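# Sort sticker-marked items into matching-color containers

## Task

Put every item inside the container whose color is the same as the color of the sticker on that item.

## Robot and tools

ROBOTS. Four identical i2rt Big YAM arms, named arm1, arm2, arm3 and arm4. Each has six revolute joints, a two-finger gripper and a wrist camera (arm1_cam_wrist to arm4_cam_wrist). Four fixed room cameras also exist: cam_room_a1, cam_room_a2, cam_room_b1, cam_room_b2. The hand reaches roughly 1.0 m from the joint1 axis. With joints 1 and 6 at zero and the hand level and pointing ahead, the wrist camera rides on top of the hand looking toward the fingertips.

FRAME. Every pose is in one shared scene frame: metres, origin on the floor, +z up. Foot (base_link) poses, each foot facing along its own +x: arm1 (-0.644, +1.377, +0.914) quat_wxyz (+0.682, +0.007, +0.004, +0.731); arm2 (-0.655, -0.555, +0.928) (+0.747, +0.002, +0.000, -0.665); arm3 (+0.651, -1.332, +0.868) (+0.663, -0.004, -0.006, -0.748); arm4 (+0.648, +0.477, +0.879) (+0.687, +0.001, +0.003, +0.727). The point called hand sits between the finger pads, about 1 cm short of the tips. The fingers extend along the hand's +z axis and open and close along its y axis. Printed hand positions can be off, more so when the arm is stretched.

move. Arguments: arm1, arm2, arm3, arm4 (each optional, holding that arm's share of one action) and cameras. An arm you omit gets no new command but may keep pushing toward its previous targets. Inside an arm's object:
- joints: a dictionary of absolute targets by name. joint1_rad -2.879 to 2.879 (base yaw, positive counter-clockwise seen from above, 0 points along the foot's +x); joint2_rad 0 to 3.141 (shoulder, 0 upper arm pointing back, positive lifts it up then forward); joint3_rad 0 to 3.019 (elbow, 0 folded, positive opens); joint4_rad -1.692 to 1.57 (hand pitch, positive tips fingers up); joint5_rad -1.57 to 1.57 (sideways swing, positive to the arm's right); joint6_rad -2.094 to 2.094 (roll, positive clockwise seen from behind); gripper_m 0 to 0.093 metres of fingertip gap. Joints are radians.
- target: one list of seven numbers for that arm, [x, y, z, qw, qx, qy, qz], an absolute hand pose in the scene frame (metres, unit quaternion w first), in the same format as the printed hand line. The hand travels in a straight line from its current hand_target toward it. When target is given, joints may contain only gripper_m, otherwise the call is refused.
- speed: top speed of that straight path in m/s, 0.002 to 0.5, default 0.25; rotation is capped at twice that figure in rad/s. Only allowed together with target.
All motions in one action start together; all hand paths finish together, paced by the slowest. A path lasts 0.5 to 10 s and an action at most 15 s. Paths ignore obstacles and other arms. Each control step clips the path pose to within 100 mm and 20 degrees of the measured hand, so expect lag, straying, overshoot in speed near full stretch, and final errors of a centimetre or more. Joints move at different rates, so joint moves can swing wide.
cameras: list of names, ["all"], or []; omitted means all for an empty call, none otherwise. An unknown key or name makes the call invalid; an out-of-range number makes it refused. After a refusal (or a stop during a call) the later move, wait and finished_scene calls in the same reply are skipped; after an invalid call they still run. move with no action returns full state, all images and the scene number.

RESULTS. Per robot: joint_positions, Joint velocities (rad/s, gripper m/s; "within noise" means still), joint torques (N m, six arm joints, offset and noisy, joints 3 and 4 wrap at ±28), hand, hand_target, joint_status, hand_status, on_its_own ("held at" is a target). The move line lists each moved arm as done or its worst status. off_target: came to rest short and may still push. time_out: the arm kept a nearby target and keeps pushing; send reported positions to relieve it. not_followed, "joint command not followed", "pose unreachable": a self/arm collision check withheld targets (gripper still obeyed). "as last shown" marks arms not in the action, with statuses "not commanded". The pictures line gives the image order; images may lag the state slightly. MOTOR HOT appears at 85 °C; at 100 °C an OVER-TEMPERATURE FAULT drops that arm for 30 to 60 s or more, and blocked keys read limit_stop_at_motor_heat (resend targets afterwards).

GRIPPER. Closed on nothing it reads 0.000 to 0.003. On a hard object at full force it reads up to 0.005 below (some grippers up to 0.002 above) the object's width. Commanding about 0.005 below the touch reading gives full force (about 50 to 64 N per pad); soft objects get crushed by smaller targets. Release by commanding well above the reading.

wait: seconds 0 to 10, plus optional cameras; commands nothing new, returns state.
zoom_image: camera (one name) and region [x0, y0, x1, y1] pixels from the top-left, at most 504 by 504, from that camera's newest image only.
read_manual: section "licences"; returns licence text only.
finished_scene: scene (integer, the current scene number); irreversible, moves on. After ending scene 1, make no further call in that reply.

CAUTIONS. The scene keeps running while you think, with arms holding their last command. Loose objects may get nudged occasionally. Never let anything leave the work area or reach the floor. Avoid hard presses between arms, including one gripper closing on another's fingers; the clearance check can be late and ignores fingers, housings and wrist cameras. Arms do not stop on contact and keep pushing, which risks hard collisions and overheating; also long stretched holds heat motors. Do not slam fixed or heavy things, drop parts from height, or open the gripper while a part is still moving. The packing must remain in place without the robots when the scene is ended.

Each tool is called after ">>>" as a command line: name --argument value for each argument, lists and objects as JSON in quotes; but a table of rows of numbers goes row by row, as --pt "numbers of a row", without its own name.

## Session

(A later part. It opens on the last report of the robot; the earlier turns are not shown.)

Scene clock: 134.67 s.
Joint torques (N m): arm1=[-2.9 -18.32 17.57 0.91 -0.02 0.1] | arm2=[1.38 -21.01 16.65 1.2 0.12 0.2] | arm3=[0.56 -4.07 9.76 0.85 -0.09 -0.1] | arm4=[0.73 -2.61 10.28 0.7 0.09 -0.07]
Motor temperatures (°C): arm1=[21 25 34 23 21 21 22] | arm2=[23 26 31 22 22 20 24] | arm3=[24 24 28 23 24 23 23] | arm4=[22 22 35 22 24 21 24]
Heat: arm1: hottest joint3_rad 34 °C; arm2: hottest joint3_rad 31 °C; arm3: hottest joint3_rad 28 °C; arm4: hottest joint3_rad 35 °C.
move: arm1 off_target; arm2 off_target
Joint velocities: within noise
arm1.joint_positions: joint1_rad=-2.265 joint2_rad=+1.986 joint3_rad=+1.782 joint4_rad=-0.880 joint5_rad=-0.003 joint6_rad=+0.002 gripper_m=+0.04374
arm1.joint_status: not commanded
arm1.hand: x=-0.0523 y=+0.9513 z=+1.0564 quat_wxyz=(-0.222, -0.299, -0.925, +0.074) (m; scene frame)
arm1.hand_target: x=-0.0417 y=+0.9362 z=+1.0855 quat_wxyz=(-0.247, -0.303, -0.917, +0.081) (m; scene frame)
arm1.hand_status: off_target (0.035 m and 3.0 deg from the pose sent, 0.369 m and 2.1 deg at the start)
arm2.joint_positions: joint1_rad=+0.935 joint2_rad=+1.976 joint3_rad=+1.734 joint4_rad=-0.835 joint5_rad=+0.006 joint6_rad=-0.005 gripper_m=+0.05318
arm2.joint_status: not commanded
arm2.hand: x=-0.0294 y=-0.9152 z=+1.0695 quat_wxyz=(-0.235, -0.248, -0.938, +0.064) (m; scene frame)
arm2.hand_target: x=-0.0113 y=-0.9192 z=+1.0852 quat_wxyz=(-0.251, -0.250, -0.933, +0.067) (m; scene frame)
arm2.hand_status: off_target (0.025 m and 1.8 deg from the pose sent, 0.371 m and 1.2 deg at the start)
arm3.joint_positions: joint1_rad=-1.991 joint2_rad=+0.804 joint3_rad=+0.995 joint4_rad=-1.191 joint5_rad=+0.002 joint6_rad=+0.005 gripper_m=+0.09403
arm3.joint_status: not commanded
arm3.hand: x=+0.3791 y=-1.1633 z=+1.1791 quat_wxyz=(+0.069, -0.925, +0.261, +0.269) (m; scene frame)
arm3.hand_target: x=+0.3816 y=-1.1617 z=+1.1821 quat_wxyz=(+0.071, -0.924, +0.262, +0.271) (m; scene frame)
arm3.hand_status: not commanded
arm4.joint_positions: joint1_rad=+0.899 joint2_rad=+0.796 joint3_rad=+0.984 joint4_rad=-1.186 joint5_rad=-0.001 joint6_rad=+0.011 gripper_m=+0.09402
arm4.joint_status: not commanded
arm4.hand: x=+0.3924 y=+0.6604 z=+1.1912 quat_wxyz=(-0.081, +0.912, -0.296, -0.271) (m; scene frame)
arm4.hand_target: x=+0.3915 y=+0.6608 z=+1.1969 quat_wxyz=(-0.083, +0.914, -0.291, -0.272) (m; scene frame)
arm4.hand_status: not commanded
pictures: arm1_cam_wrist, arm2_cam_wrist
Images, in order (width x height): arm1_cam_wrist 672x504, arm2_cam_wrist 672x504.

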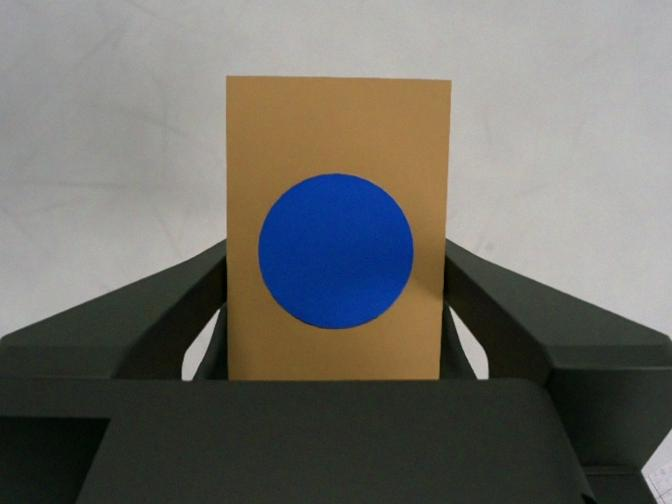

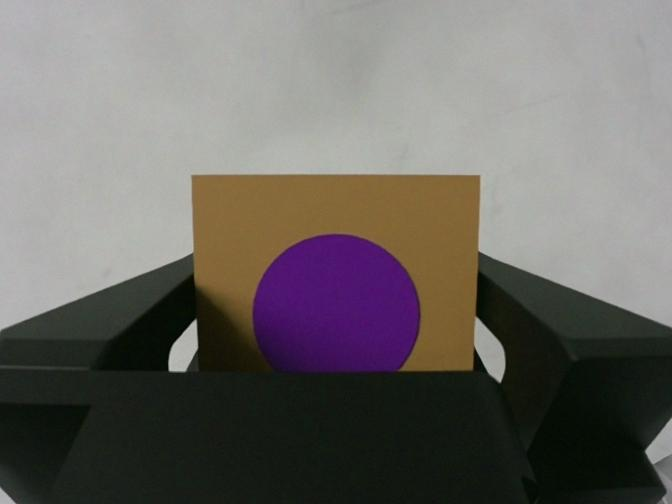

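>>> move --arm1 '{"target":[-0.04,0.935,1.02,0.246,0.303,0.917,-0.081],"speed":0.1}' --arm2 '{"target":[-0.01,-0.92,1.02,0.25,0.25,0.933,-0.067],"speed":0.1}'

>>> move --arm1 '{"target":[-0.04,0.935,0.995,0.246,0.303,0.917,-0.081],"speed":0.05}' --arm2 '{"target":[-0.01,-0.92,0.99,0.25,0.25,0.933,-0.067],"speed":0.05}'

>>> move --arm1 '{"target":[-0.04,0.935,0.975,0.246,0.303,0.917,-0.081],"speed":0.05}' --arm2 '{"target":[-0.01,-0.92,0.97,0.25,0.25,0.933,-0.067],"speed":0.05}' --cameras '["cam_room_a2","cam_room_a1"]'

>>> zoom_image --camera "cam_room_a2" --region '[360, 140, 440, 220]'

>>> zoom_image --camera "cam_room_a1" --region '[310, 160, 410, 240]'

Scene clock: 144.30 s.
Joint torques (N m): arm1=[-2.78 -19.19 11.78 2.1 -0.04 0.09] | arm2=[1.44 -21.6 10.37 2.67 0.12 0.2] | arm3=[0.67 -4.19 9.83 0.83 -0.09 -0.11] | arm4=[0.85 -2.67 10.17 0.5 0.13 -0.04]
Motor temperatures (°C): arm1=[21 25 36 23 21 21 22] | arm2=[23 26 34 22 22 20 24] | arm3=[24 24 28 23 24 23 23] | arm4=[22 22 35 22 24 21 24]
Heat: arm1: hottest joint3_rad 36 °C; arm2: hottest joint3_rad 34 °C; arm3: hottest joint3_rad 28 °C; arm4: hottest joint3_rad 35 °C.
move: arm1 done; arm2 off_target
Joint velocities: within noise
arm1.joint_positions: joint1_rad=-2.265 joint2_rad=+2.037 joint3_rad=+1.744 joint4_rad=-0.765 joint5_rad=-0.003 joint6_rad=+0.002 gripper_m=+0.04374
arm1.joint_status: not commanded
arm1.hand: x=-0.0420 y=+0.9435 z=+1.0157 quat_wxyz=(-0.235, -0.298, -0.922, +0.078) (m; scene frame)
arm1.hand_target: x=-0.0402 y=+0.9351 z=+1.0199 quat_wxyz=(-0.246, -0.303, -0.917, +0.081) (m; scene frame)
arm1.hand_status: done (0.010 m and 1.6 deg from the pose sent, 0.042 m and 3.1 deg at the start)
arm2.joint_positions: joint1_rad=+0.935 joint2_rad=+2.027 joint3_rad=+1.715 joint4_rad=-0.726 joint5_rad=+0.006 joint6_rad=-0.005 gripper_m=+0.05318
arm2.joint_status: not commanded
arm2.hand: x=-0.0144 y=-0.9236 z=+1.0374 quat_wxyz=(-0.254, -0.247, -0.933, +0.069) (m; scene frame)
arm2.hand_target: x=-0.0105 y=-0.9198 z=+1.0203 quat_wxyz=(-0.250, -0.250, -0.933, +0.067) (m; scene frame)
arm2.hand_status: off_target (0.018 m and 0.6 deg from the pose sent, 0.053 m and 1.8 deg at the start)
arm3, arm4: as last shown
pictures: none

Scene clock: 145.43 s.
Joint torques (N m): arm1=[-3.08 -17.9 10.95 1.89 -0.04 0.08] | arm2=[1.44 -21.13 10 2.62 0.12 0.19] | arm3=[0.56 -4.07 9.8 0.84 -0.08 -0.11] | arm4=[0.97 -2.26 10.17 0.62 0.11 -0.04]
Motor temperatures (°C): arm1=[21 25 36 23 21 21 22] | arm2=[23 26 34 22 22 20 24] | arm3=[24 24 28 23 24 23 23] | arm4=[22 22 35 22 24 21 24]
Heat: arm1: hottest joint3_rad 36 °C; arm2: hottest joint3_rad 34 °C; arm3: hottest joint3_rad 28 °C; arm4: hottest joint3_rad 35 °C.
move: arm1 off_target; arm2 off_target
Joint velocities: within noise
arm1.joint_positions: joint1_rad=-2.265 joint2_rad=+2.045 joint3_rad=+1.718 joint4_rad=-0.709 joint5_rad=-0.003 joint6_rad=+0.002 gripper_m=+0.04374
arm1.joint_status: not commanded
arm1.hand: x=-0.0396 y=+0.9417 z=+1.0042 quat_wxyz=(-0.245, -0.297, -0.919, +0.081) (m; scene frame)
arm1.hand_target: x=-0.0402 y=+0.9352 z=+0.9952 quat_wxyz=(-0.246, -0.303, -0.917, +0.081) (m; scene frame)
arm1.hand_status: off_target (0.011 m and 0.7 deg from the pose sent, 0.023 m and 1.6 deg at the start)
arm2.joint_positions: joint1_rad=+0.935 joint2_rad=+2.052 joint3_rad=+1.681 joint4_rad=-0.661 joint5_rad=+0.007 joint6_rad=-0.004 gripper_m=+0.05318
arm2.joint_status: not commanded
arm2.hand: x=-0.0129 y=-0.9245 z=+1.0120 quat_wxyz=(-0.257, -0.247, -0.932, +0.070) (m; scene frame)
arm2.hand_target: x=-0.0107 y=-0.9197 z=+0.9904 quat_wxyz=(-0.250, -0.250, -0.933, +0.067) (m; scene frame)
arm2.hand_status: off_target (0.023 m and 1.0 deg from the pose sent, 0.048 m and 0.6 deg at the start)
arm3, arm4: as last shown
pictures: none

Scene clock: 146.40 s.
Joint torques (N m): arm1=[-2.78 -16.26 9.61 1.91 0.01 0.09] | arm2=[1.49 -19.66 8.98 2.67 0.12 0.19] | arm3=[0.67 -4.13 9.77 0.85 -0.09 -0.1] | arm4=[1.2 -2.78 10.17 0.53 0.11 -0.06]
Motor temperatures (°C): arm1=[21 25 35 23 21 21 22] | arm2=[23 26 33 22 22 20 24] | arm3=[24 24 28 23 24 23 23] | arm4=[22 22 35 22 24 21 24]
Heat: arm1: hottest joint3_rad 35 °C; arm2: hottest joint3_rad 33 °C; arm3: hottest joint3_rad 28 °C; arm4: hottest joint3_rad 35 °C.
move: arm1 off_target; arm2 off_target
Joint velocities: within noise
arm1.joint_positions: joint1_rad=-2.265 joint2_rad=+2.045 joint3_rad=+1.706 joint4_rad=-0.666 joint5_rad=-0.004 joint6_rad=+0.002 gripper_m=+0.04374
arm1.joint_status: not commanded
arm1.hand: x=-0.0354 y=+0.9388 z=+1.0037 quat_wxyz=(-0.259, -0.296, -0.916, +0.085) (m; scene frame)
arm1.hand_target: x=-0.0408 y=+0.9357 z=+0.9756 quat_wxyz=(-0.246, -0.303, -0.917, +0.081) (m; scene frame)
arm1.hand_status: off_target (0.029 m and 1.8 deg from the pose sent, 0.030 m and 0.7 deg at the start)
arm2.joint_positions: joint1_rad=+0.935 joint2_rad=+2.052 joint3_rad=+1.670 joint4_rad=-0.619 joint5_rad=+0.007 joint6_rad=-0.004 gripper_m=+0.05318
arm2.joint_status: not commanded
arm2.hand: x=-0.0086 y=-0.9269 z=+1.0117 quat_wxyz=(-0.271, -0.246, -0.928, +0.074) (m; scene frame)
arm2.hand_target: x=-0.0118 y=-0.9192 z=+0.9710 quat_wxyz=(-0.250, -0.250, -0.933, +0.067) (m; scene frame)
arm2.hand_status: off_target (0.042 m and 2.7 deg from the pose sent, 0.042 m and 1.0 deg at the start)
arm3, arm4: as last shown
pictures: cam_room_a1, cam_room_a2
Images, in order (width x height): cam_room_a1 672x504, cam_room_a2 672x504.

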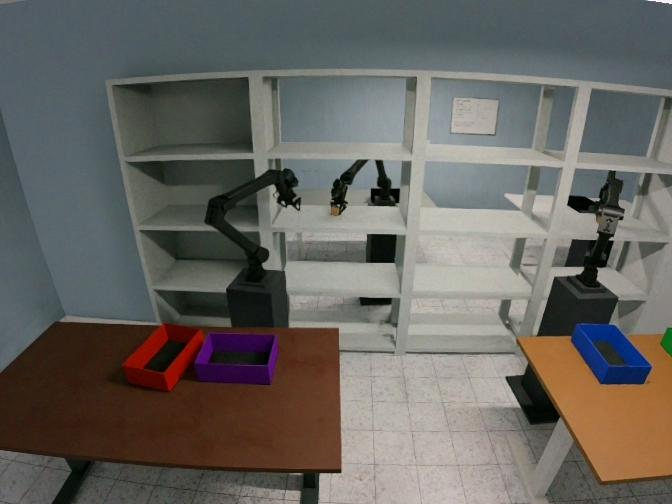

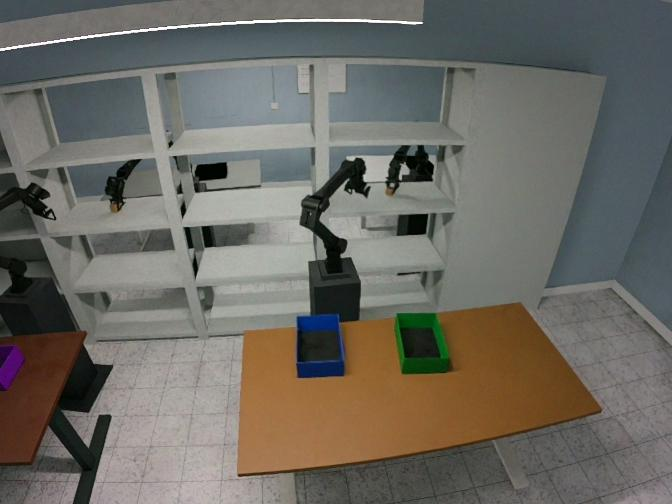

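Scaled by 6.300.

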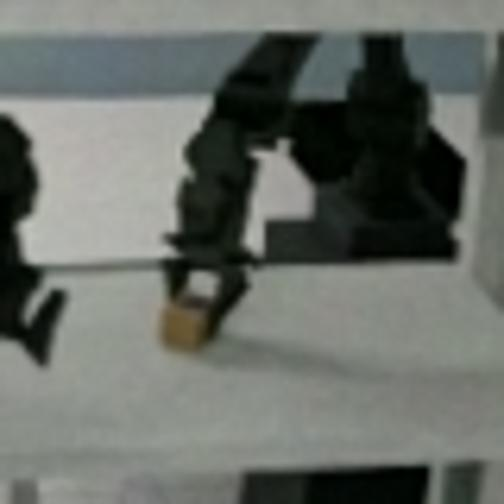

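Scaled by 5.040.

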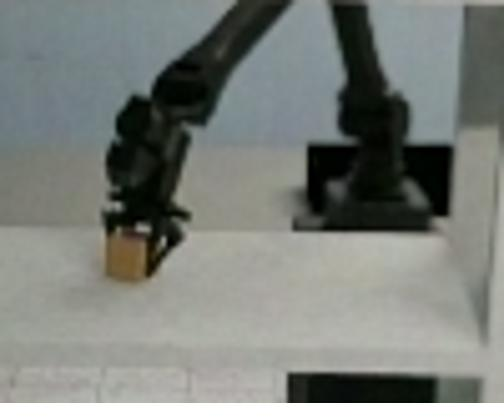

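>>> move --arm1 '{"joints":{"gripper_m":0.093}}' --arm2 '{"joints":{"gripper_m":0.093}}'

>>> move --arm1 '{"target":[-0.08,0.973,1.09,0.246,0.303,0.917,-0.081],"speed":0.12}' --arm2 '{"target":[-0.062,-0.896,1.09,0.25,0.25,0.933,-0.067],"speed":0.12}' --cameras '["arm1_cam_wrist","arm2_cam_wrist"]'

Scene clock: 151.30 s.
Joint torques (N m): arm1=[-2.2 -16.73 9.88 1.76 -0.05 0.04] | arm2=[1.49 -19.9 9.14 2.33 -0.18 0.15] | arm3=[0.62 -4.07 9.77 0.84 -0.09 -0.1] | arm4=[0.97 -3.14 10.07 0.59 0.12 -0.04]
Motor temperatures (°C): arm1=[21 26 35 23 21 21 22] | arm2=[23 27 33 22 22 20 24] | arm3=[24 24 29 23 24 23 23] | arm4=[22 21 36 22 24 21 24]
Heat: arm1: hottest joint3_rad 35 °C; arm2: hottest joint3_rad 33 °C; arm3: hottest joint3_rad 29 °C; arm4: hottest joint3_rad 36 °C.
move: arm1 done; arm2 done
Joint velocities: within noise
arm1.joint_positions: joint1_rad=-2.273 joint2_rad=+2.046 joint3_rad=+1.704 joint4_rad=-0.659 joint5_rad=-0.002 joint6_rad=+0.007 gripper_m=+0.09296
arm1.joint_status: all done
arm1.hand: x=-0.0386 y=+0.9333 z=+1.0026 quat_wxyz=(-0.260, -0.301, -0.913, +0.087) (m; scene frame)
arm1.hand_target: x=-0.0409 y=+0.9356 z=+0.9756 quat_wxyz=(-0.246, -0.303, -0.917, +0.081) (m; scene frame)
arm1.hand_status: not commanded
arm2.joint_positions: joint1_rad=+0.932 joint2_rad=+2.055 joint3_rad=+1.668 joint4_rad=-0.610 joint5_rad=+0.013 joint6_rad=+0.000 gripper_m=+0.09293
arm2.joint_status: all done
arm2.hand: x=-0.0091 y=-0.9299 z=+1.0101 quat_wxyz=(-0.273, -0.249, -0.926, +0.078) (m; scene frame)
arm2.hand_target: x=-0.0118 y=-0.9191 z=+0.9711 quat_wxyz=(-0.250, -0.250, -0.933, +0.067) (m; scene frame)
arm2.hand_status: not commanded
arm3, arm4: as last shown
pictures: none

Scene clock: 153.07 s.
Joint torques (N m): arm1=[-0.97 -17.08 11.21 0.88 0.13 0.07] | arm2=[1.03 -21.42 9.99 1.21 -0.18 0.08] | arm3=[0.79 -4.19 9.78 0.85 -0.08 -0.11] | arm4=[1.03 -3.25 10.24 0.54 0.11 -0.06]
Motor temperatures (°C): arm1=[21 26 35 23 21 21 22] | arm2=[23 27 33 22 22 20 24] | arm3=[24 24 29 23 24 23 23] | arm4=[22 21 36 22 24 21 24]
Heat: arm1: hottest joint3_rad 35 °C; arm2: hottest joint3_rad 33 °C; arm3: hottest joint3_rad 29 °C; arm4: hottest joint3_rad 36 °C.
move: arm1 done; arm2 off_target
Joint velocities: within noise
arm1.joint_positions: joint1_rad=-2.273 joint2_rad=+1.858 joint3_rad=+1.641 joint4_rad=-0.817 joint5_rad=-0.001 joint6_rad=+0.011 gripper_m=+0.09297
arm1.joint_status: not commanded
arm1.hand: x=-0.0816 y=+0.9657 z=+1.0831 quat_wxyz=(-0.245, -0.305, -0.917, +0.082) (m; scene frame)
arm1.hand_target: x=-0.0799 y=+0.9730 z=+1.0900 quat_wxyz=(-0.246, -0.303, -0.917, +0.081) (m; scene frame)
arm1.hand_status: done (0.010 m and 0.3 deg from the pose sent, 0.105 m and 1.8 deg at the start)
arm2.joint_positions: joint1_rad=+0.932 joint2_rad=+1.852 joint3_rad=+1.601 joint4_rad=-0.770 joint5_rad=+0.010 joint6_rad=+0.002 gripper_m=+0.09293
arm2.joint_status: not commanded
arm2.hand: x=-0.0567 y=-0.9022 z=+1.0971 quat_wxyz=(-0.261, -0.251, -0.929, +0.072) (m; scene frame)
arm2.hand_target: x=-0.0619 y=-0.8961 z=+1.0902 quat_wxyz=(-0.250, -0.250, -0.933, +0.067) (m; scene frame)
arm2.hand_status: off_target (0.011 m and 1.5 deg from the pose sent, 0.102 m and 3.0 deg at the start)
arm3, arm4: as last shown
pictures: arm1_cam_wrist, arm2_cam_wrist
Images, in order (width x height): arm1_cam_wrist 672x504, arm2_cam_wrist 672x504.

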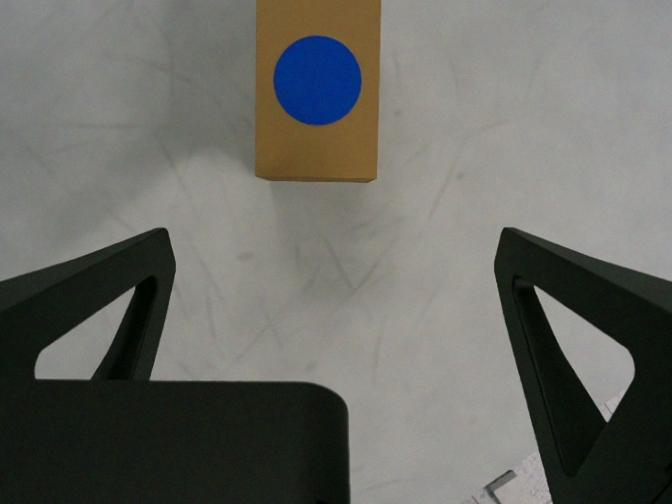

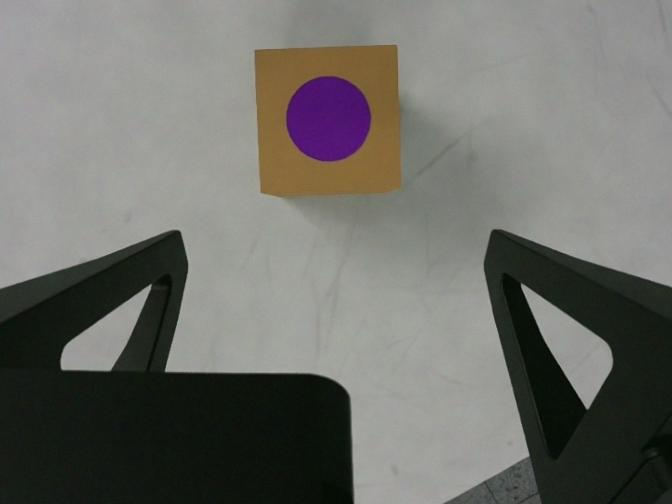

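>>> move --arm1 '{"target":[-0.33,1.15,1.085,0.246,0.303,0.917,-0.081]}' --arm2 '{"target":[-0.33,-0.74,1.085,0.25,0.25,0.933,-0.067]}' --arm4 '{"target":[0.31,0.70,1.085,-0.082,0.916,-0.306,-0.245]}' --arm3 '{"target":[0.31,-1.12,1.085,-0.067,0.933,-0.25,-0.25]}'

>>> move --arm1 '{"joints":{"joint2_rad":0.85,"joint3_rad":1.05,"joint4_rad":-1.196}}' --arm2 '{"joints":{"joint2_rad":0.85,"joint3_rad":1.05,"joint4_rad":-1.196}}' --arm4 '{"target":[0.055,0.87,1.085,-0.082,0.916,-0.306,-0.245]}' --arm3 '{"target":[0.08,-0.99,1.085,-0.067,0.933,-0.25,-0.25]}' --cameras '["arm3_cam_wrist","arm4_cam_wrist"]'

Scene clock: 184.53 s.
Joint torques (N m): arm1=[-1.55 -3.78 11.71 0.79 -0.01 0.03] | arm2=[1.49 -6.89 10.11 1.29 0.04 0.15] | arm3=[0.62 -7.36 8.87 1.62 -0.09 -0.12] | arm4=[1.26 -7.18 9.02 1.5 0.23 0.18]
Motor temperatures (°C): arm1=[21 27 34 23 21 21 22] | arm2=[23 26 32 22 22 20 23] | arm3=[24 24 29 23 24 23 23] | arm4=[22 21 36 22 24 21 24]
Heat: arm1: hottest joint3_rad 34 °C; arm2: hottest joint3_rad 32 °C; arm3: hottest joint3_rad 29 °C; arm4: hottest joint3_rad 36 °C.
move: arm1 done; arm2 off_target; arm3 done; arm4 done
Joint velocities: within noise
arm1.joint_positions: joint1_rad=-2.273 joint2_rad=+1.040 joint3_rad=+0.767 joint4_rad=-0.752 joint5_rad=-0.001 joint6_rad=+0.011 gripper_m=+0.09297
arm1.joint_status: not commanded
arm1.hand: x=-0.3307 y=+1.1486 z=+1.0850 quat_wxyz=(-0.249, -0.305, -0.916, +0.083) (m; scene frame)
arm1.hand_target: x=-0.3300 y=+1.1501 z=+1.0849 quat_wxyz=(-0.246, -0.303, -0.917, +0.081) (m; scene frame)
arm1.hand_status: done (0.002 m and 0.5 deg from the pose sent, 0.309 m and 0.3 deg at the start)
arm2.joint_positions: joint1_rad=+0.934 joint2_rad=+1.031 joint3_rad=+0.729 joint4_rad=-0.717 joint5_rad=+0.010 joint6_rad=+0.002 gripper_m=+0.09293
arm2.joint_status: not commanded
arm2.hand: x=-0.3265 y=-0.7464 z=+1.0935 quat_wxyz=(-0.263, -0.250, -0.929, +0.072) (m; scene frame)
arm2.hand_target: x=-0.3301 y=-0.7401 z=+1.0851 quat_wxyz=(-0.250, -0.250, -0.933, +0.067) (m; scene frame)
arm2.hand_status: off_target (0.011 m and 1.6 deg from the pose sent, 0.318 m and 1.5 deg at the start)
arm3.joint_positions: joint1_rad=-1.991 joint2_rad=+1.058 joint3_rad=+0.909 joint4_rad=-0.897 joint5_rad=-0.001 joint6_rad=-0.020 gripper_m=+0.09403
arm3.joint_status: not commanded
arm3.hand: x=+0.3102 y=-1.1238 z=+1.0867 quat_wxyz=(+0.065, -0.934, +0.250, +0.247) (m; scene frame)
arm3.hand_target: x=+0.3101 y=-1.1200 z=+1.0851 quat_wxyz=(+0.067, -0.933, +0.250, +0.250) (m; scene frame)
arm3.hand_status: done (0.004 m and 0.4 deg from the pose sent, 0.124 m and 2.7 deg at the start)
arm4.joint_positions: joint1_rad=+0.949 joint2_rad=+1.086 joint3_rad=+0.885 joint4_rad=-0.863 joint5_rad=+0.044 joint6_rad=+0.058 gripper_m=+0.09402
arm4.joint_status: not commanded
arm4.hand: x=+0.3154 y=+0.6992 z=+1.0845 quat_wxyz=(-0.081, +0.919, -0.303, -0.239) (m; scene frame)
arm4.hand_target: x=+0.3100 y=+0.6999 z=+1.0851 quat_wxyz=(-0.082, +0.916, -0.306, -0.245) (m; scene frame)
arm4.hand_status: done (0.005 m and 0.8 deg from the pose sent, 0.140 m and 3.2 deg at the start)
pictures: none

Scene clock: 186.43 s.
Joint torques (N m): arm1=[-1.55 -0.73 13.53 0.98 -0.03 0.02] | arm2=[1.49 -3.66 13.33 1.28 0.03 0.16] | arm3=[1.96 -19.25 13.67 0.64 0.11 0.01] | arm4=[0.15 -20.13 12.55 0.49 -0.02 0.04]
Motor temperatures (°C): arm1=[21 27 34 23 21 21 22] | arm2=[23 26 32 22 22 20 23] | arm3=[24 24 29 23 24 23 23] | arm4=[22 21 36 22 24 21 24]
Heat: arm1: hottest joint3_rad 34 °C; arm2: hottest joint3_rad 32 °C; arm3: hottest joint3_rad 29 °C; arm4: hottest joint3_rad 36 °C.
move: arm1 done; arm2 done; arm3 off_target; arm4 off_target
Joint velocities: within noise
arm1.joint_positions: joint1_rad=-2.273 joint2_rad=+0.845 joint3_rad=+1.026 joint4_rad=-1.185 joint5_rad=-0.001 joint6_rad=+0.011 gripper_m=+0.09297
arm1.joint_status: all done
arm1.hand: x=-0.3728 y=+1.1809 z=+1.2279 quat_wxyz=(-0.259, -0.304, -0.913, +0.086) (m; scene frame)
arm1.hand_target: x=-0.3703 y=+1.1808 z=+1.2369 quat_wxyz=(-0.263, -0.301, -0.913, +0.086) (m; scene frame)
arm1.hand_status: not commanded
arm2.joint_positions: joint1_rad=+0.934 joint2_rad=+0.839 joint3_rad=+1.026 joint4_rad=-1.182 joint5_rad=+0.010 joint6_rad=+0.002 gripper_m=+0.09293
arm2.joint_status: all done
arm2.hand: x=-0.3705 y=-0.7219 z=+1.2492 quat_wxyz=(-0.274, -0.249, -0.926, +0.076) (m; scene frame)
arm2.hand_target: x=-0.3669 y=-0.7203 z=+1.2556 quat_wxyz=(-0.274, -0.248, -0.926, +0.073) (m; scene frame)
arm2.hand_status: not commanded
arm3.joint_positions: joint1_rad=-1.991 joint2_rad=+1.750 joint3_rad=+1.561 joint4_rad=-0.891 joint5_rad=+0.002 joint6_rad=-0.020 gripper_m=+0.09403
arm3.joint_status: not commanded
arm3.hand: x=+0.0952 y=-0.9944 z=+1.0630 quat_wxyz=(+0.062, -0.938, +0.251, +0.231) (m; scene frame)
arm3.hand_target: x=+0.0811 y=-0.9906 z=+1.0851 quat_wxyz=(+0.067, -0.933, +0.250, +0.250) (m; scene frame)
arm3.hand_status: off_target (0.027 m and 2.3 deg from the pose sent, 0.266 m and 0.4 deg at the start)
arm4.joint_positions: joint1_rad=+0.949 joint2_rad=+1.882 joint3_rad=+1.721 joint4_rad=-0.915 joint5_rad=+0.044 joint6_rad=+0.058 gripper_m=+0.09402
arm4.joint_status: not commanded
arm4.hand: x=+0.0643 y=+0.8584 z=+1.0717 quat_wxyz=(-0.080, +0.920, -0.303, -0.234) (m; scene frame)
arm4.hand_target: x=+0.0558 y=+0.8695 z=+1.0851 quat_wxyz=(-0.082, +0.916, -0.306, -0.246) (m; scene frame)
arm4.hand_status: off_target (0.020 m and 1.5 deg from the pose sent, 0.311 m and 0.8 deg at the start)
pictures: arm3_cam_wrist, arm4_cam_wrist
Images, in order (width x height): arm3_cam_wrist 672x504, arm4_cam_wrist 672x504.

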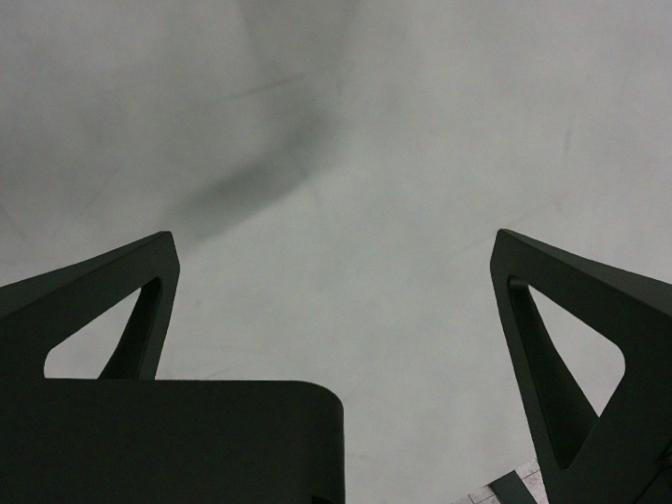

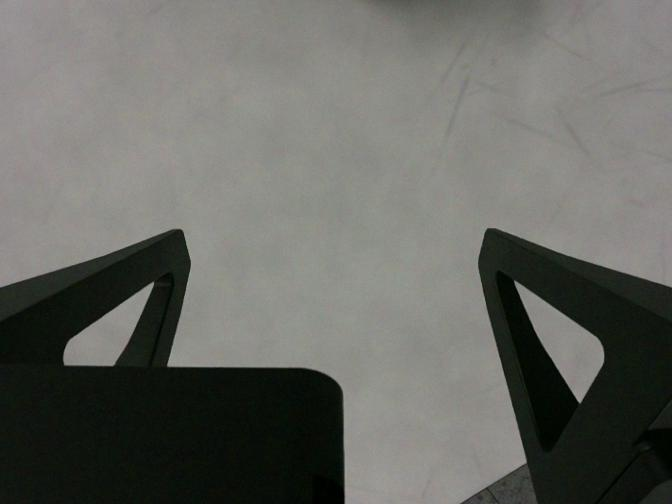

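>>> move --arm4 '{"target":[-0.01,0.922,1.105,-0.082,0.916,-0.306,-0.245]}' --arm3 '{"target":[0.015,-0.947,1.11,-0.067,0.933,-0.25,-0.25]}' --cameras '["arm3_cam_wrist","arm4_cam_wrist"]'

Scene clock: 192.63 s.
Joint torques (N m): arm1=[-1.32 -1.61 13.6 0.87 -0.06 0.04] | arm2=[1.55 -3.78 13.31 1.28 0.02 0.16] | arm3=[1.67 -22.65 14.11 0.59 0.03 -0.04] | arm4=[0.56 -23.71 12.81 0.4 -0.03 -0.03]
Motor temperatures (°C): arm1=[21 27 34 23 21 21 22] | arm2=[23 26 33 22 22 20 23] | arm3=[24 24 30 23 24 23 23] | arm4=[22 22 36 22 24 21 24]
Heat: arm1: hottest joint3_rad 34 °C; arm2: hottest joint3_rad 33 °C; arm3: hottest joint3_rad 30 °C; arm4: hottest joint3_rad 36 °C.
move: arm3 off_target; arm4 off_target
Joint velocities: within noise
arm1, arm2: as last shown
arm3.joint_positions: joint1_rad=-1.991 joint2_rad=+1.962 joint3_rad=+1.941 joint4_rad=-1.057 joint5_rad=+0.002 joint6_rad=-0.020 gripper_m=+0.09403
arm3.joint_status: not commanded
arm3.hand: x=+0.0266 y=-0.9529 z=+1.0896 quat_wxyz=(+0.062, -0.938, +0.251, +0.232) (m; scene frame)
arm3.hand_target: x=+0.0161 y=-0.9475 z=+1.1100 quat_wxyz=(+0.067, -0.933, +0.250, +0.250) (m; scene frame)
arm3.hand_status: off_target (0.024 m and 2.2 deg from the pose sent, 0.104 m and 2.3 deg at the start)
arm4.joint_positions: joint1_rad=+0.935 joint2_rad=+2.139 joint3_rad=+2.193 joint4_rad=-1.123 joint5_rad=+0.039 joint6_rad=+0.058 gripper_m=+0.09402
arm4.joint_status: not commanded
arm4.hand: x=-0.0028 y=+0.9131 z=+1.0974 quat_wxyz=(-0.080, +0.918, -0.309, -0.237) (m; scene frame)
arm4.hand_target: x=-0.0093 y=+0.9216 z=+1.1048 quat_wxyz=(-0.082, +0.916, -0.306, -0.246) (m; scene frame)
arm4.hand_status: off_target (0.014 m and 1.0 deg from the pose sent, 0.103 m and 1.5 deg at the start)
pictures: arm3_cam_wrist, arm4_cam_wrist
Images, in order (width x height): arm3_cam_wrist 672x504, arm4_cam_wrist 672x504.

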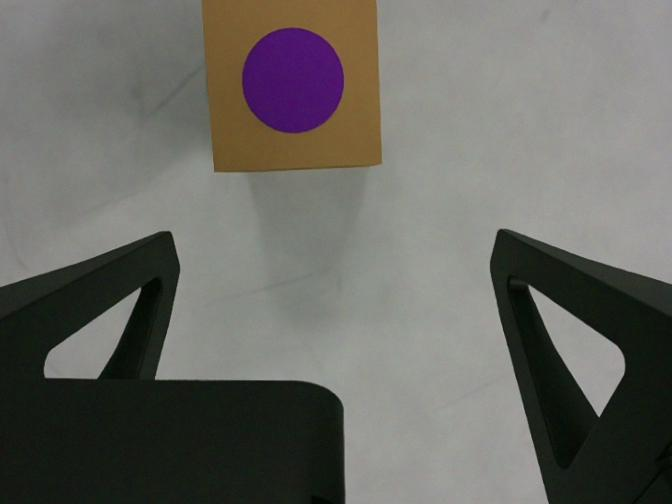

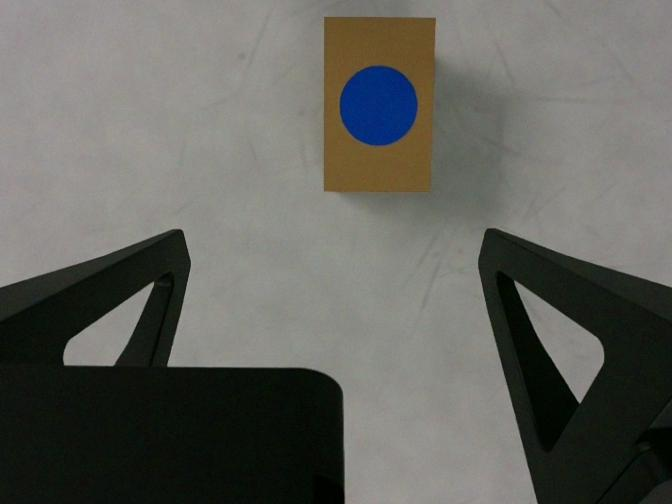

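>>> move --arm4 '{"target":[-0.033,0.960,1.018,-0.082,0.916,-0.306,-0.245],"speed":0.12}' --arm3 '{"target":[-0.035,-0.935,1.024,-0.067,0.933,-0.25,-0.25],"speed":0.12}' --cameras '["arm3_cam_wrist","arm4_cam_wrist"]'

Scene clock: 201.20 s.
Joint torques (N m): arm1=[-1.26 -1.26 13.68 0.91 0.01 0.07] | arm2=[1.61 -3.72 13.33 1.28 0.03 0.15] | arm3=[2.55 -22.77 13.2 1.39 0.08 0.01] | arm4=[0.44 -24.53 12.63 1.37 -0.05 -0.1]
Motor temperatures (°C): arm1=[21 26 35 23 21 21 22] | arm2=[23 26 33 22 22 20 23] | arm3=[24 25 31 23 24 23 23] | arm4=[22 23 38 22 24 21 24]
Heat: arm1: hottest joint3_rad 35 °C; arm2: hottest joint3_rad 33 °C; arm3: hottest joint3_rad 31 °C; arm4: hottest joint3_rad 38 °C.
move: arm3 off_target; arm4 off_target
Joint velocities: within noise
arm1, arm2: as last shown
arm3.joint_positions: joint1_rad=-1.983 joint2_rad=+2.112 joint3_rad=+2.002 joint4_rad=-0.954 joint5_rad=+0.010 joint6_rad=-0.007 gripper_m=+0.09398
arm3.joint_status: not commanded
arm3.hand: x=-0.0158 y=-0.9336 z=+1.0224 quat_wxyz=(+0.065, -0.935, +0.255, +0.238) (m; scene frame)
arm3.hand_target: x=-0.0340 y=-0.9356 z=+1.0241 quat_wxyz=(+0.067, -0.933, +0.250, +0.250) (m; scene frame)
arm3.hand_status: off_target (0.019 m and 1.5 deg from the pose sent, 0.092 m and 2.2 deg at the start)
arm4.joint_positions: joint1_rad=+0.910 joint2_rad=+2.280 joint3_rad=+2.234 joint4_rad=-1.034 joint5_rad=+0.026 joint6_rad=+0.041 gripper_m=+0.09400
arm4.joint_status: not commanded
arm4.hand: x=-0.0222 y=+0.9469 z=+1.0178 quat_wxyz=(-0.077, +0.919, -0.311, -0.231) (m; scene frame)
arm4.hand_target: x=-0.0319 y=+0.9594 z=+1.0179 quat_wxyz=(-0.082, +0.916, -0.306, -0.245) (m; scene frame)
arm4.hand_status: off_target (0.017 m and 1.8 deg from the pose sent, 0.097 m and 1.0 deg at the start)
pictures: arm3_cam_wrist, arm4_cam_wrist
Images, in order (width x height): arm3_cam_wrist 672x504, arm4_cam_wrist 672x504.

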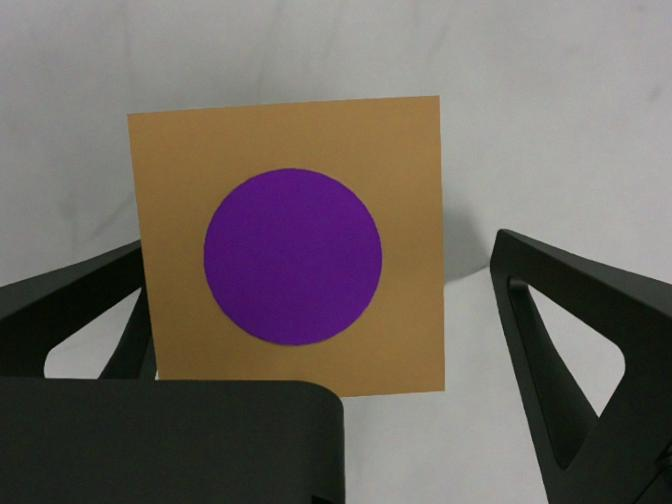

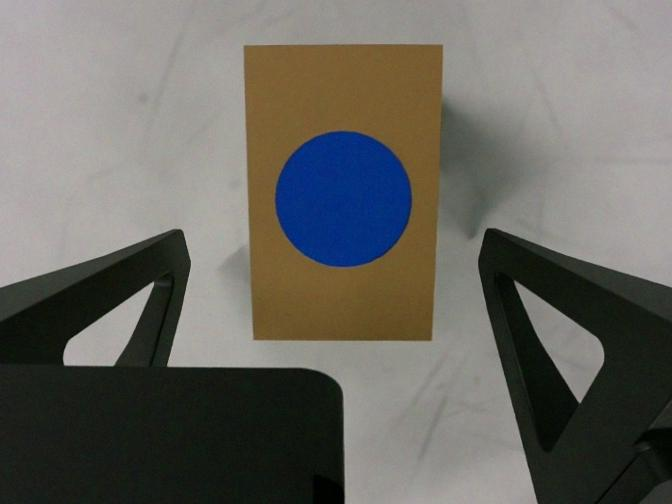

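>>> move --arm4 '{"target":[-0.042,0.968,1.006,-0.082,0.916,-0.306,-0.245],"speed":0.12}' --arm3 '{"target":[-0.0405,-0.945,1.011,-0.067,0.933,-0.25,-0.25],"speed":0.12}'

>>> move --arm4 '{"joints":{"gripper_m":0.034}}' --arm3 '{"joints":{"gripper_m":0.043}}' --cameras '["arm3_cam_wrist","arm4_cam_wrist"]'

Scene clock: 213.23 s.
Joint torques (N m): arm1=[-1.55 -0.97 13.6 0.83 -0.06 0.03] | arm2=[1.55 -3.66 13.31 1.28 0.03 0.16] | arm3=[2.73 -22.89 11.08 1.54 0.04 0.02] | arm4=[0.62 -24.64 12.64 0.8 -0.05 -0.07]
Motor temperatures (°C): arm1=[21 26 35 23 21 21 21] | arm2=[23 26 34 22 22 20 23] | arm3=[24 26 32 23 24 23 23] | arm4=[22 25 40 22 24 21 24]
Heat: arm1: hottest joint3_rad 35 °C; arm2: hottest joint3_rad 34 °C; arm3: hottest joint3_rad 32 °C; arm4: hottest joint3_rad 40 °C.
move: arm3 off_target; arm4 off_target
Joint velocities: within noise
arm1, arm2: as last shown
arm3.joint_positions: joint1_rad=-1.971 joint2_rad=+2.117 joint3_rad=+2.002 joint4_rad=-0.928 joint5_rad=+0.020 joint6_rad=+0.005 gripper_m=+0.09398
arm3.joint_status: not commanded
arm3.hand: x=-0.0248 y=-0.9374 z=+1.0226 quat_wxyz=(+0.070, -0.932, +0.255, +0.248) (m; scene frame)
arm3.hand_target: x=-0.0396 y=-0.9454 z=+1.0109 quat_wxyz=(+0.067, -0.933, +0.250, +0.250) (m; scene frame)
arm3.hand_status: off_target (0.021 m and 0.7 deg from the pose sent, 0.029 m and 1.5 deg at the start)
arm4.joint_positions: joint1_rad=+0.910 joint2_rad=+2.327 joint3_rad=+2.299 joint4_rad=-1.034 joint5_rad=+0.025 joint6_rad=+0.039 gripper_m=+0.09400
arm4.joint_status: not commanded
arm4.hand: x=-0.0348 y=+0.9557 z=+1.0126 quat_wxyz=(-0.080, +0.917, -0.309, -0.240) (m; scene frame)
arm4.hand_target: x=-0.0410 y=+0.9675 z=+1.0060 quat_wxyz=(-0.082, +0.916, -0.306, -0.246) (m; scene frame)
arm4.hand_status: off_target (0.016 m and 0.8 deg from the pose sent, 0.031 m and 1.8 deg at the start)
pictures: none

Scene clock: 213.87 s.
Joint torques (N m): arm1=[-2.14 -1.03 13.46 0.79 -0.05 0.05] | arm2=[1.61 -3.66 13.31 1.26 0.02 0.16] | arm3=[2.2 -22.89 11.1 1.4 0.1 0] | arm4=[0.5 -24.7 12.56 0.94 -0.02 -0.07]
Motor temperatures (°C): arm1=[21 26 35 23 21 21 21] | arm2=[23 26 34 22 22 20 23] | arm3=[24 26 32 23 24 23 23] | arm4=[22 25 40 22 24 21 24]
Heat: arm1: hottest joint3_rad 35 °C; arm2: hottest joint3_rad 34 °C; arm3: hottest joint3_rad 32 °C; arm4: hottest joint3_rad 40 °C.
move: arm3 off_target; arm4 off_target
Joint velocities: within noise
arm1, arm2: as last shown
arm3.joint_positions: joint1_rad=-1.962 joint2_rad=+2.117 joint3_rad=+2.002 joint4_rad=-0.925 joint5_rad=+0.019 joint6_rad=+0.008 gripper_m=+0.05334
arm3.joint_status: gripper_m off_target (ended at +0.05336, target +0.04300)
arm3.hand: x=-0.0289 y=-0.9432 z=+1.0225 quat_wxyz=(+0.068, -0.932, +0.252, +0.250) (m; scene frame)
arm3.hand_target: x=-0.0397 y=-0.9455 z=+1.0110 quat_wxyz=(+0.067, -0.933, +0.250, +0.250) (m; scene frame)
arm3.hand_status: not commanded
arm4.joint_positions: joint1_rad=+0.906 joint2_rad=+2.328 joint3_rad=+2.300 joint4_rad=-1.034 joint5_rad=+0.025 joint6_rad=+0.036 gripper_m=+0.04455
arm4.joint_status: gripper_m off_target (ended at +0.04457, target +0.03400)
arm4.hand: x=-0.0333 y=+0.9581 z=+1.0124 quat_wxyz=(-0.080, +0.917, -0.310, -0.240) (m; scene frame)
arm4.hand_target: x=-0.0411 y=+0.9673 z=+1.0061 quat_wxyz=(-0.082, +0.916, -0.306, -0.246) (m; scene frame)
arm4.hand_status: not commanded
pictures: arm3_cam_wrist, arm4_cam_wrist
Images, in order (width x height): arm3_cam_wrist 672x504, arm4_cam_wrist 672x504.

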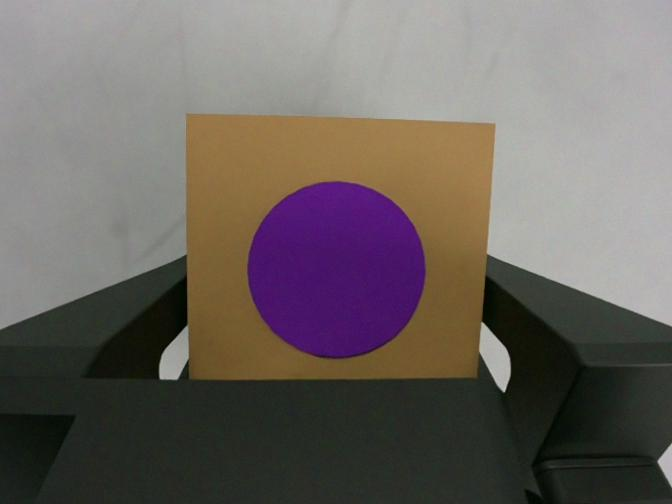

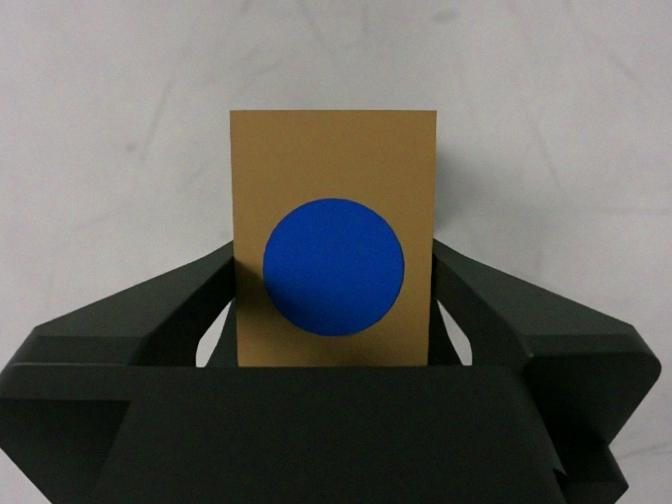

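>>> move --arm4 '{"target":[-0.03,0.951,1.105,-0.082,0.916,-0.306,-0.245]}' --arm3 '{"target":[-0.025,-0.935,1.11,-0.067,0.933,-0.25,-0.25]}'

>>> move --arm4 '{"target":[0.32,0.695,1.105,-0.082,0.916,-0.306,-0.245],"speed":0.35}' --arm3 '{"target":[0.32,-1.135,1.11,-0.067,0.933,-0.25,-0.25],"speed":0.35}'

>>> move --arm4 '{"joints":{"joint2_rad":0.85,"joint3_rad":1.05,"joint4_rad":-1.196,"joint5_rad":0,"joint6_rad":0}}' --arm3 '{"joints":{"joint2_rad":0.85,"joint3_rad":1.05,"joint4_rad":-1.196,"joint5_rad":0,"joint6_rad":0}}' --cameras '["arm3_cam_wrist","arm4_cam_wrist"]'

Scene clock: 223.50 s.
Joint torques (N m): arm1=[-1.38 -0.91 13.52 0.73 -0.07 -0.01] | arm2=[1.49 -3.78 13.33 1.26 0.03 0.16] | arm3=[0.56 -26.29 13.86 0.62 -0.08 -0.12] | arm4=[1.03 -28.81 12.7 0.4 0.17 0.04]
Motor temperatures (°C): arm1=[21 25 35 23 21 21 21] | arm2=[23 26 34 22 22 20 23] | arm3=[24 27 33 23 24 23 24] | arm4=[22 26 40 22 24 21 25]
Heat: arm1: hottest joint3_rad 35 °C; arm2: hottest joint3_rad 34 °C; arm3: hottest joint3_rad 33 °C; arm4: hottest joint3_rad 40 °C.
move: arm3 off_target; arm4 off_target
Joint velocities: within noise
arm1, arm2: as last shown
arm3.joint_positions: joint1_rad=-1.962 joint2_rad=+2.116 joint3_rad=+2.166 joint4_rad=-1.143 joint5_rad=+0.012 joint6_rad=+0.001 gripper_m=+0.05334
arm3.joint_status: not commanded
arm3.hand: x=-0.0208 y=-0.9482 z=+1.0791 quat_wxyz=(+0.059, -0.940, +0.250, +0.225) (m; scene frame)
arm3.hand_target: x=-0.0237 y=-0.9359 z=+1.1100 quat_wxyz=(+0.067, -0.933, +0.250, +0.250) (m; scene frame)
arm3.hand_status: off_target (0.034 m and 3.1 deg from the pose sent, 0.088 m and 0.3 deg at the start)
arm4.joint_positions: joint1_rad=+0.906 joint2_rad=+2.325 joint3_rad=+2.459 joint4_rad=-1.239 joint5_rad=+0.025 joint6_rad=+0.036 gripper_m=+0.04454
arm4.joint_status: not commanded
arm4.hand: x=-0.0220 y=+0.9506 z=+1.0704 quat_wxyz=(-0.074, +0.922, -0.311, -0.220) (m; scene frame)
arm4.hand_target: x=-0.0288 y=+0.9500 z=+1.1048 quat_wxyz=(-0.082, +0.916, -0.306, -0.246) (m; scene frame)
arm4.hand_status: off_target (0.036 m and 3.1 deg from the pose sent, 0.093 m and 0.8 deg at the start)
pictures: none

Scene clock: 225.50 s.
Joint torques (N m): arm1=[-1.61 -0.44 13.72 0.87 -0.04 0.02] | arm2=[1.49 -3.66 13.35 1.28 0.03 0.16] | arm3=[0.44 -6.3 9.33 0.9 -0.08 -0.11] | arm4=[1.44 -6.24 9.31 0.66 0.22 0.19]
Motor temperatures (°C): arm1=[21 25 35 23 21 21 21] | arm2=[23 26 34 22 22 20 23] | arm3=[24 26 32 23 24 23 24] | arm4=[22 26 40 22 24 21 25]
Heat: arm1: hottest joint3_rad 35 °C; arm2: hottest joint3_rad 34 °C; arm3: hottest joint3_rad 32 °C; arm4: hottest joint3_rad 40 °C.
move: arm3 done; arm4 done
Joint velocities: within noise
arm1, arm2: as last shown
arm3.joint_positions: joint1_rad=-1.962 joint2_rad=+0.999 joint3_rad=+0.935 joint4_rad=-0.965 joint5_rad=+0.012 joint6_rad=+0.001 gripper_m=+0.05334
arm3.joint_status: not commanded
arm3.hand: x=+0.3178 y=-1.1381 z=+1.1135 quat_wxyz=(+0.067, -0.932, +0.248, +0.255) (m; scene frame)
arm3.hand_target: x=+0.3199 y=-1.1351 z=+1.1100 quat_wxyz=(+0.067, -0.933, +0.250, +0.250) (m; scene frame)
arm3.hand_status: done (0.005 m and 0.7 deg from the pose sent, 0.390 m and 3.1 deg at the start)
arm4.joint_positions: joint1_rad=+0.946 joint2_rad=+1.040 joint3_rad=+0.906 joint4_rad=-0.905 joint5_rad=+0.043 joint6_rad=+0.055 gripper_m=+0.04454
arm4.joint_status: not commanded
arm4.hand: x=+0.3220 y=+0.6962 z=+1.1069 quat_wxyz=(-0.084, +0.916, -0.302, -0.251) (m; scene frame)
arm4.hand_target: x=+0.3200 y=+0.6950 z=+1.1051 quat_wxyz=(-0.082, +0.916, -0.306, -0.245) (m; scene frame)
arm4.hand_status: done (0.003 m and 0.8 deg from the pose sent, 0.428 m and 3.1 deg at the start)
pictures: none

Scene clock: 226.67 s.
Joint torques (N m): arm1=[-1.79 -1.55 13.45 0.96 -0.01 0.01] | arm2=[1.61 -3.6 13.34 1.24 0.03 0.16] | arm3=[0.67 -4.01 12.85 0.8 -0.08 -0.08] | arm4=[1.44 -3.43 11.1 0.55 -0.03 -0.07]
Motor temperatures (°C): arm1=[21 25 35 23 21 21 21] | arm2=[23 26 34 22 22 20 23] | arm3=[24 26 32 23 24 23 24] | arm4=[22 26 40 22 24 21 25]
Heat: arm1: hottest joint3_rad 35 °C; arm2: hottest joint3_rad 34 °C; arm3: hottest joint3_rad 32 °C; arm4: hottest joint3_rad 40 °C.
move: arm3 done; arm4 done
Joint velocities: within noise
arm1, arm2: as last shown
arm3.joint_positions: joint1_rad=-1.962 joint2_rad=+0.847 joint3_rad=+1.008 joint4_rad=-1.191 joint5_rad=+0.002 joint6_rad=+0.001 gripper_m=+0.05334
arm3.joint_status: all done
arm3.hand: x=+0.3664 y=-1.1666 z=+1.1730 quat_wxyz=(+0.062, -0.933, +0.247, +0.256) (m; scene frame)
arm3.hand_target: x=+0.3631 y=-1.1609 z=+1.1924 quat_wxyz=(+0.067, -0.927, +0.250, +0.272) (m; scene frame)
arm3.hand_status: not commanded
arm4.joint_positions: joint1_rad=+0.946 joint2_rad=+0.844 joint3_rad=+1.019 joint4_rad=-1.186 joint5_rad=+0.004 joint6_rad=+0.014 gripper_m=+0.04454
arm4.joint_status: all done
arm4.hand: x=+0.3728 y=+0.6562 z=+1.1949 quat_wxyz=(-0.075, +0.920, -0.277, -0.267) (m; scene frame)
arm4.hand_target: x=+0.3685 y=+0.6555 z=+1.2073 quat_wxyz=(-0.076, +0.921, -0.266, -0.274) (m; scene frame)
arm4.hand_status: not commanded
pictures: arm3_cam_wrist, arm4_cam_wrist
Images, in order (width x height): arm3_cam_wrist 672x504, arm4_cam_wrist 672x504.

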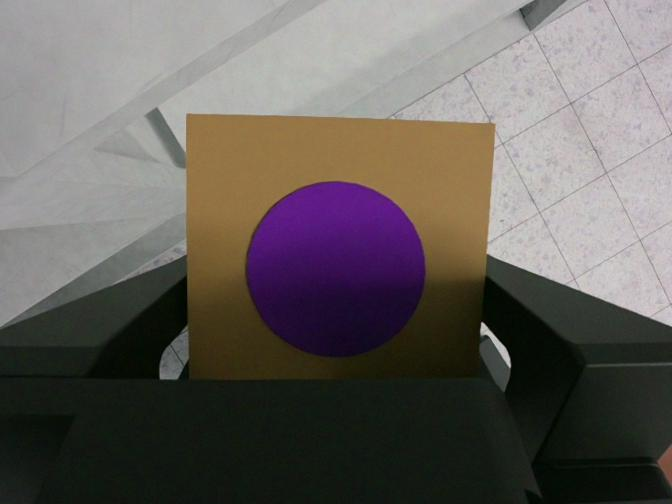

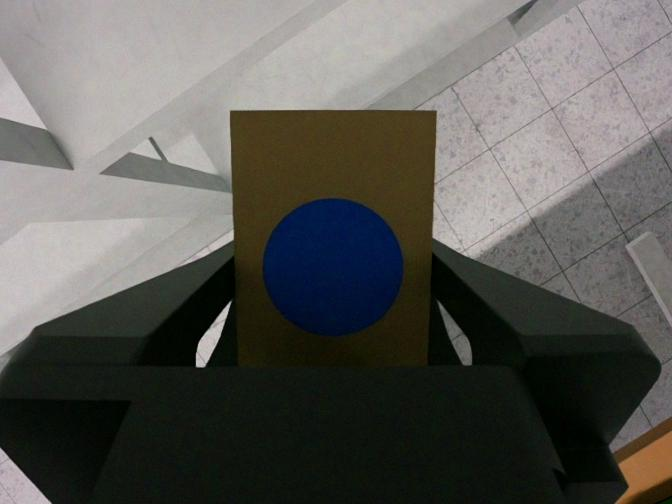

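>>> move --arm4 '{"joints":{"joint1_rad":-1.859}}' --arm3 '{"joints":{"joint1_rad":1.775}}'

>>> move --arm4 '{"joints":{"joint2_rad":1.40,"joint3_rad":1.2,"joint4_rad":-0.8}}' --arm3 '{"joints":{"joint2_rad":1.40,"joint3_rad":1.2,"joint4_rad":-0.8}}' --cameras '["arm3_cam_wrist","arm4_cam_wrist"]'

Scene clock: 234.20 s.
Joint torques (N m): arm1=[-1.2 -0.67 13.53 0.92 0.01 0.04] | arm2=[1.44 -3.6 13.34 1.28 0.03 0.16] | arm3=[1.9 -5.25 12.93 0.84 0.13 -0.06] | arm4=[0.79 -4.01 11.1 0.64 0.04 -0.07]
Motor temperatures (°C): arm1=[21 25 35 23 21 21 21] | arm2=[23 26 35 22 22 20 23] | arm3=[24 26 32 23 24 23 24] | arm4=[22 25 39 22 24 21 25]
Heat: arm1: hottest joint3_rad 35 °C; arm2: hottest joint3_rad 35 °C; arm3: hottest joint3_rad 32 °C; arm4: hottest joint3_rad 39 °C.
move: arm3 done; arm4 done
Joint velocities: arm1=[within noise] | arm2=[within noise] | arm3=[within noise] | arm4=[-0.024 -0.015 -0.017 0.002 0.037 -0.183 -0.001]
arm1.joint_positions: joint1_rad=-2.273 joint2_rad=+0.845 joint3_rad=+1.026 joint4_rad=-1.185 joint5_rad=-0.001 joint6_rad=+0.011 gripper_m=+0.09297
arm1.joint_status: not commanded
arm1.hand: x=-0.3728 y=+1.1809 z=+1.2279 quat_wxyz=(-0.259, -0.304, -0.913, +0.086) (m; scene frame)
arm1.hand_target: x=-0.3703 y=+1.1808 z=+1.2369 quat_wxyz=(-0.263, -0.301, -0.913, +0.086) (m; scene frame)
arm1.hand_status: not commanded
arm2.joint_positions: joint1_rad=+0.934 joint2_rad=+0.839 joint3_rad=+1.026 joint4_rad=-1.182 joint5_rad=+0.010 joint6_rad=+0.002 gripper_m=+0.09293
arm2.joint_status: not commanded
arm2.hand: x=-0.3705 y=-0.7219 z=+1.2492 quat_wxyz=(-0.274, -0.249, -0.926, +0.076) (m; scene frame)
arm2.hand_target: x=-0.3669 y=-0.7203 z=+1.2556 quat_wxyz=(-0.274, -0.248, -0.926, +0.073) (m; scene frame)
arm2.hand_status: not commanded
arm3.joint_positions: joint1_rad=+1.766 joint2_rad=+0.860 joint3_rad=+1.008 joint4_rad=-1.191 joint5_rad=-0.002 joint6_rad=+0.001 gripper_m=+0.05336
arm3.joint_status: all done
arm3.hand: x=+0.9785 y=-1.3031 z=+1.1717 quat_wxyz=(-0.261, +0.038, -0.965, -0.004) (m; scene frame)
arm3.hand_target: x=+0.9815 y=-1.3000 z=+1.1952 quat_wxyz=(-0.284, +0.042, -0.958, -0.005) (m; scene frame)
arm3.hand_status: not commanded
arm4.joint_positions: joint1_rad=-1.859 joint2_rad=+0.850 joint3_rad=+1.019 joint4_rad=-1.186 joint5_rad=+0.001 joint6_rad=+0.012 gripper_m=+0.04454
arm4.joint_status: all done
arm4.hand: x=+0.9702 y=+0.4021 z=+1.1910 quat_wxyz=(-0.269, -0.116, -0.955, +0.032) (m; scene frame)
arm4.hand_target: x=+0.9725 y=+0.4017 z=+1.2054 quat_wxyz=(-0.279, -0.110, -0.953, +0.035) (m; scene frame)
arm4.hand_status: not commanded
pictures: none

Scene clock: 235.67 s.
Joint torques (N m): arm1=[-1.96 -0.85 13.6 0.95 -0.01 0.03] | arm2=[1.61 -3.78 13.33 1.26 0.03 0.16] | arm3=[1.67 -14.74 11.1 1.68 0.13 -0.06] | arm4=[0.5 -14.8 10.04 1.44 0.03 -0.1]
Motor temperatures (°C): arm1=[21 25 35 23 21 21 21] | arm2=[23 26 35 22 22 20 23] | arm3=[24 26 32 23 24 23 24] | arm4=[22 25 38 22 24 21 25]
Heat: arm1: hottest joint3_rad 35 °C; arm2: hottest joint3_rad 35 °C; arm3: hottest joint3_rad 32 °C; arm4: hottest joint3_rad 38 °C.
move: arm3 done; arm4 done
Joint velocities: within noise
arm1, arm2: as last shown
arm3.joint_positions: joint1_rad=+1.766 joint2_rad=+1.414 joint3_rad=+1.177 joint4_rad=-0.816 joint5_rad=-0.002 joint6_rad=+0.001 gripper_m=+0.05336
arm3.joint_status: all done
arm3.hand: x=+1.1730 y=-1.2898 z=+1.0774 quat_wxyz=(-0.256, +0.038, -0.966, -0.004) (m; scene frame)
arm3.hand_target: x=+1.1816 y=-1.2847 z=+1.0980 quat_wxyz=(-0.282, +0.042, -0.959, -0.005) (m; scene frame)
arm3.hand_status: not commanded
arm4.joint_positions: joint1_rad=-1.859 joint2_rad=+1.418 joint3_rad=+1.182 joint4_rad=-0.818 joint5_rad=+0.001 joint6_rad=+0.012 gripper_m=+0.04454
arm4.joint_status: all done
arm4.hand: x=+1.1599 y=+0.3569 z=+1.0876 quat_wxyz=(-0.252, -0.117, -0.960, +0.031) (m; scene frame)
arm4.hand_target: x=+1.1673 y=+0.3552 z=+1.1076 quat_wxyz=(-0.278, -0.110, -0.954, +0.035) (m; scene frame)
arm4.hand_status: not commanded
pictures: arm3_cam_wrist, arm4_cam_wrist
Images, in order (width x height): arm3_cam_wrist 672x504, arm4_cam_wrist 672x504.

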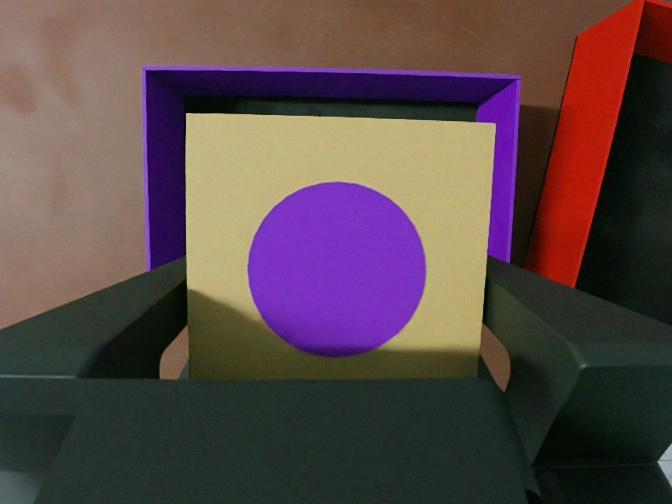

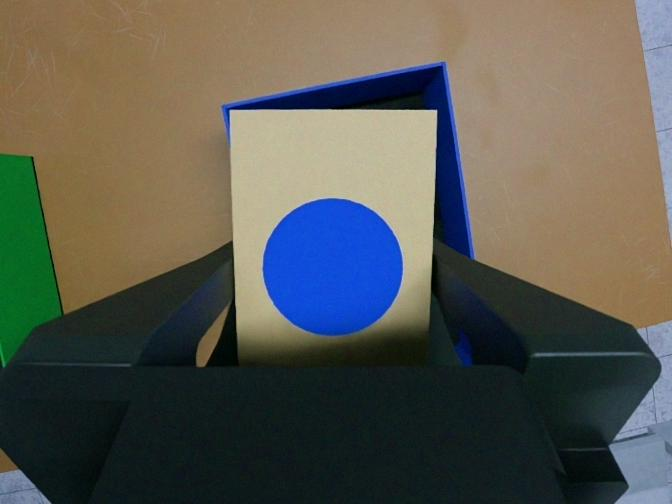

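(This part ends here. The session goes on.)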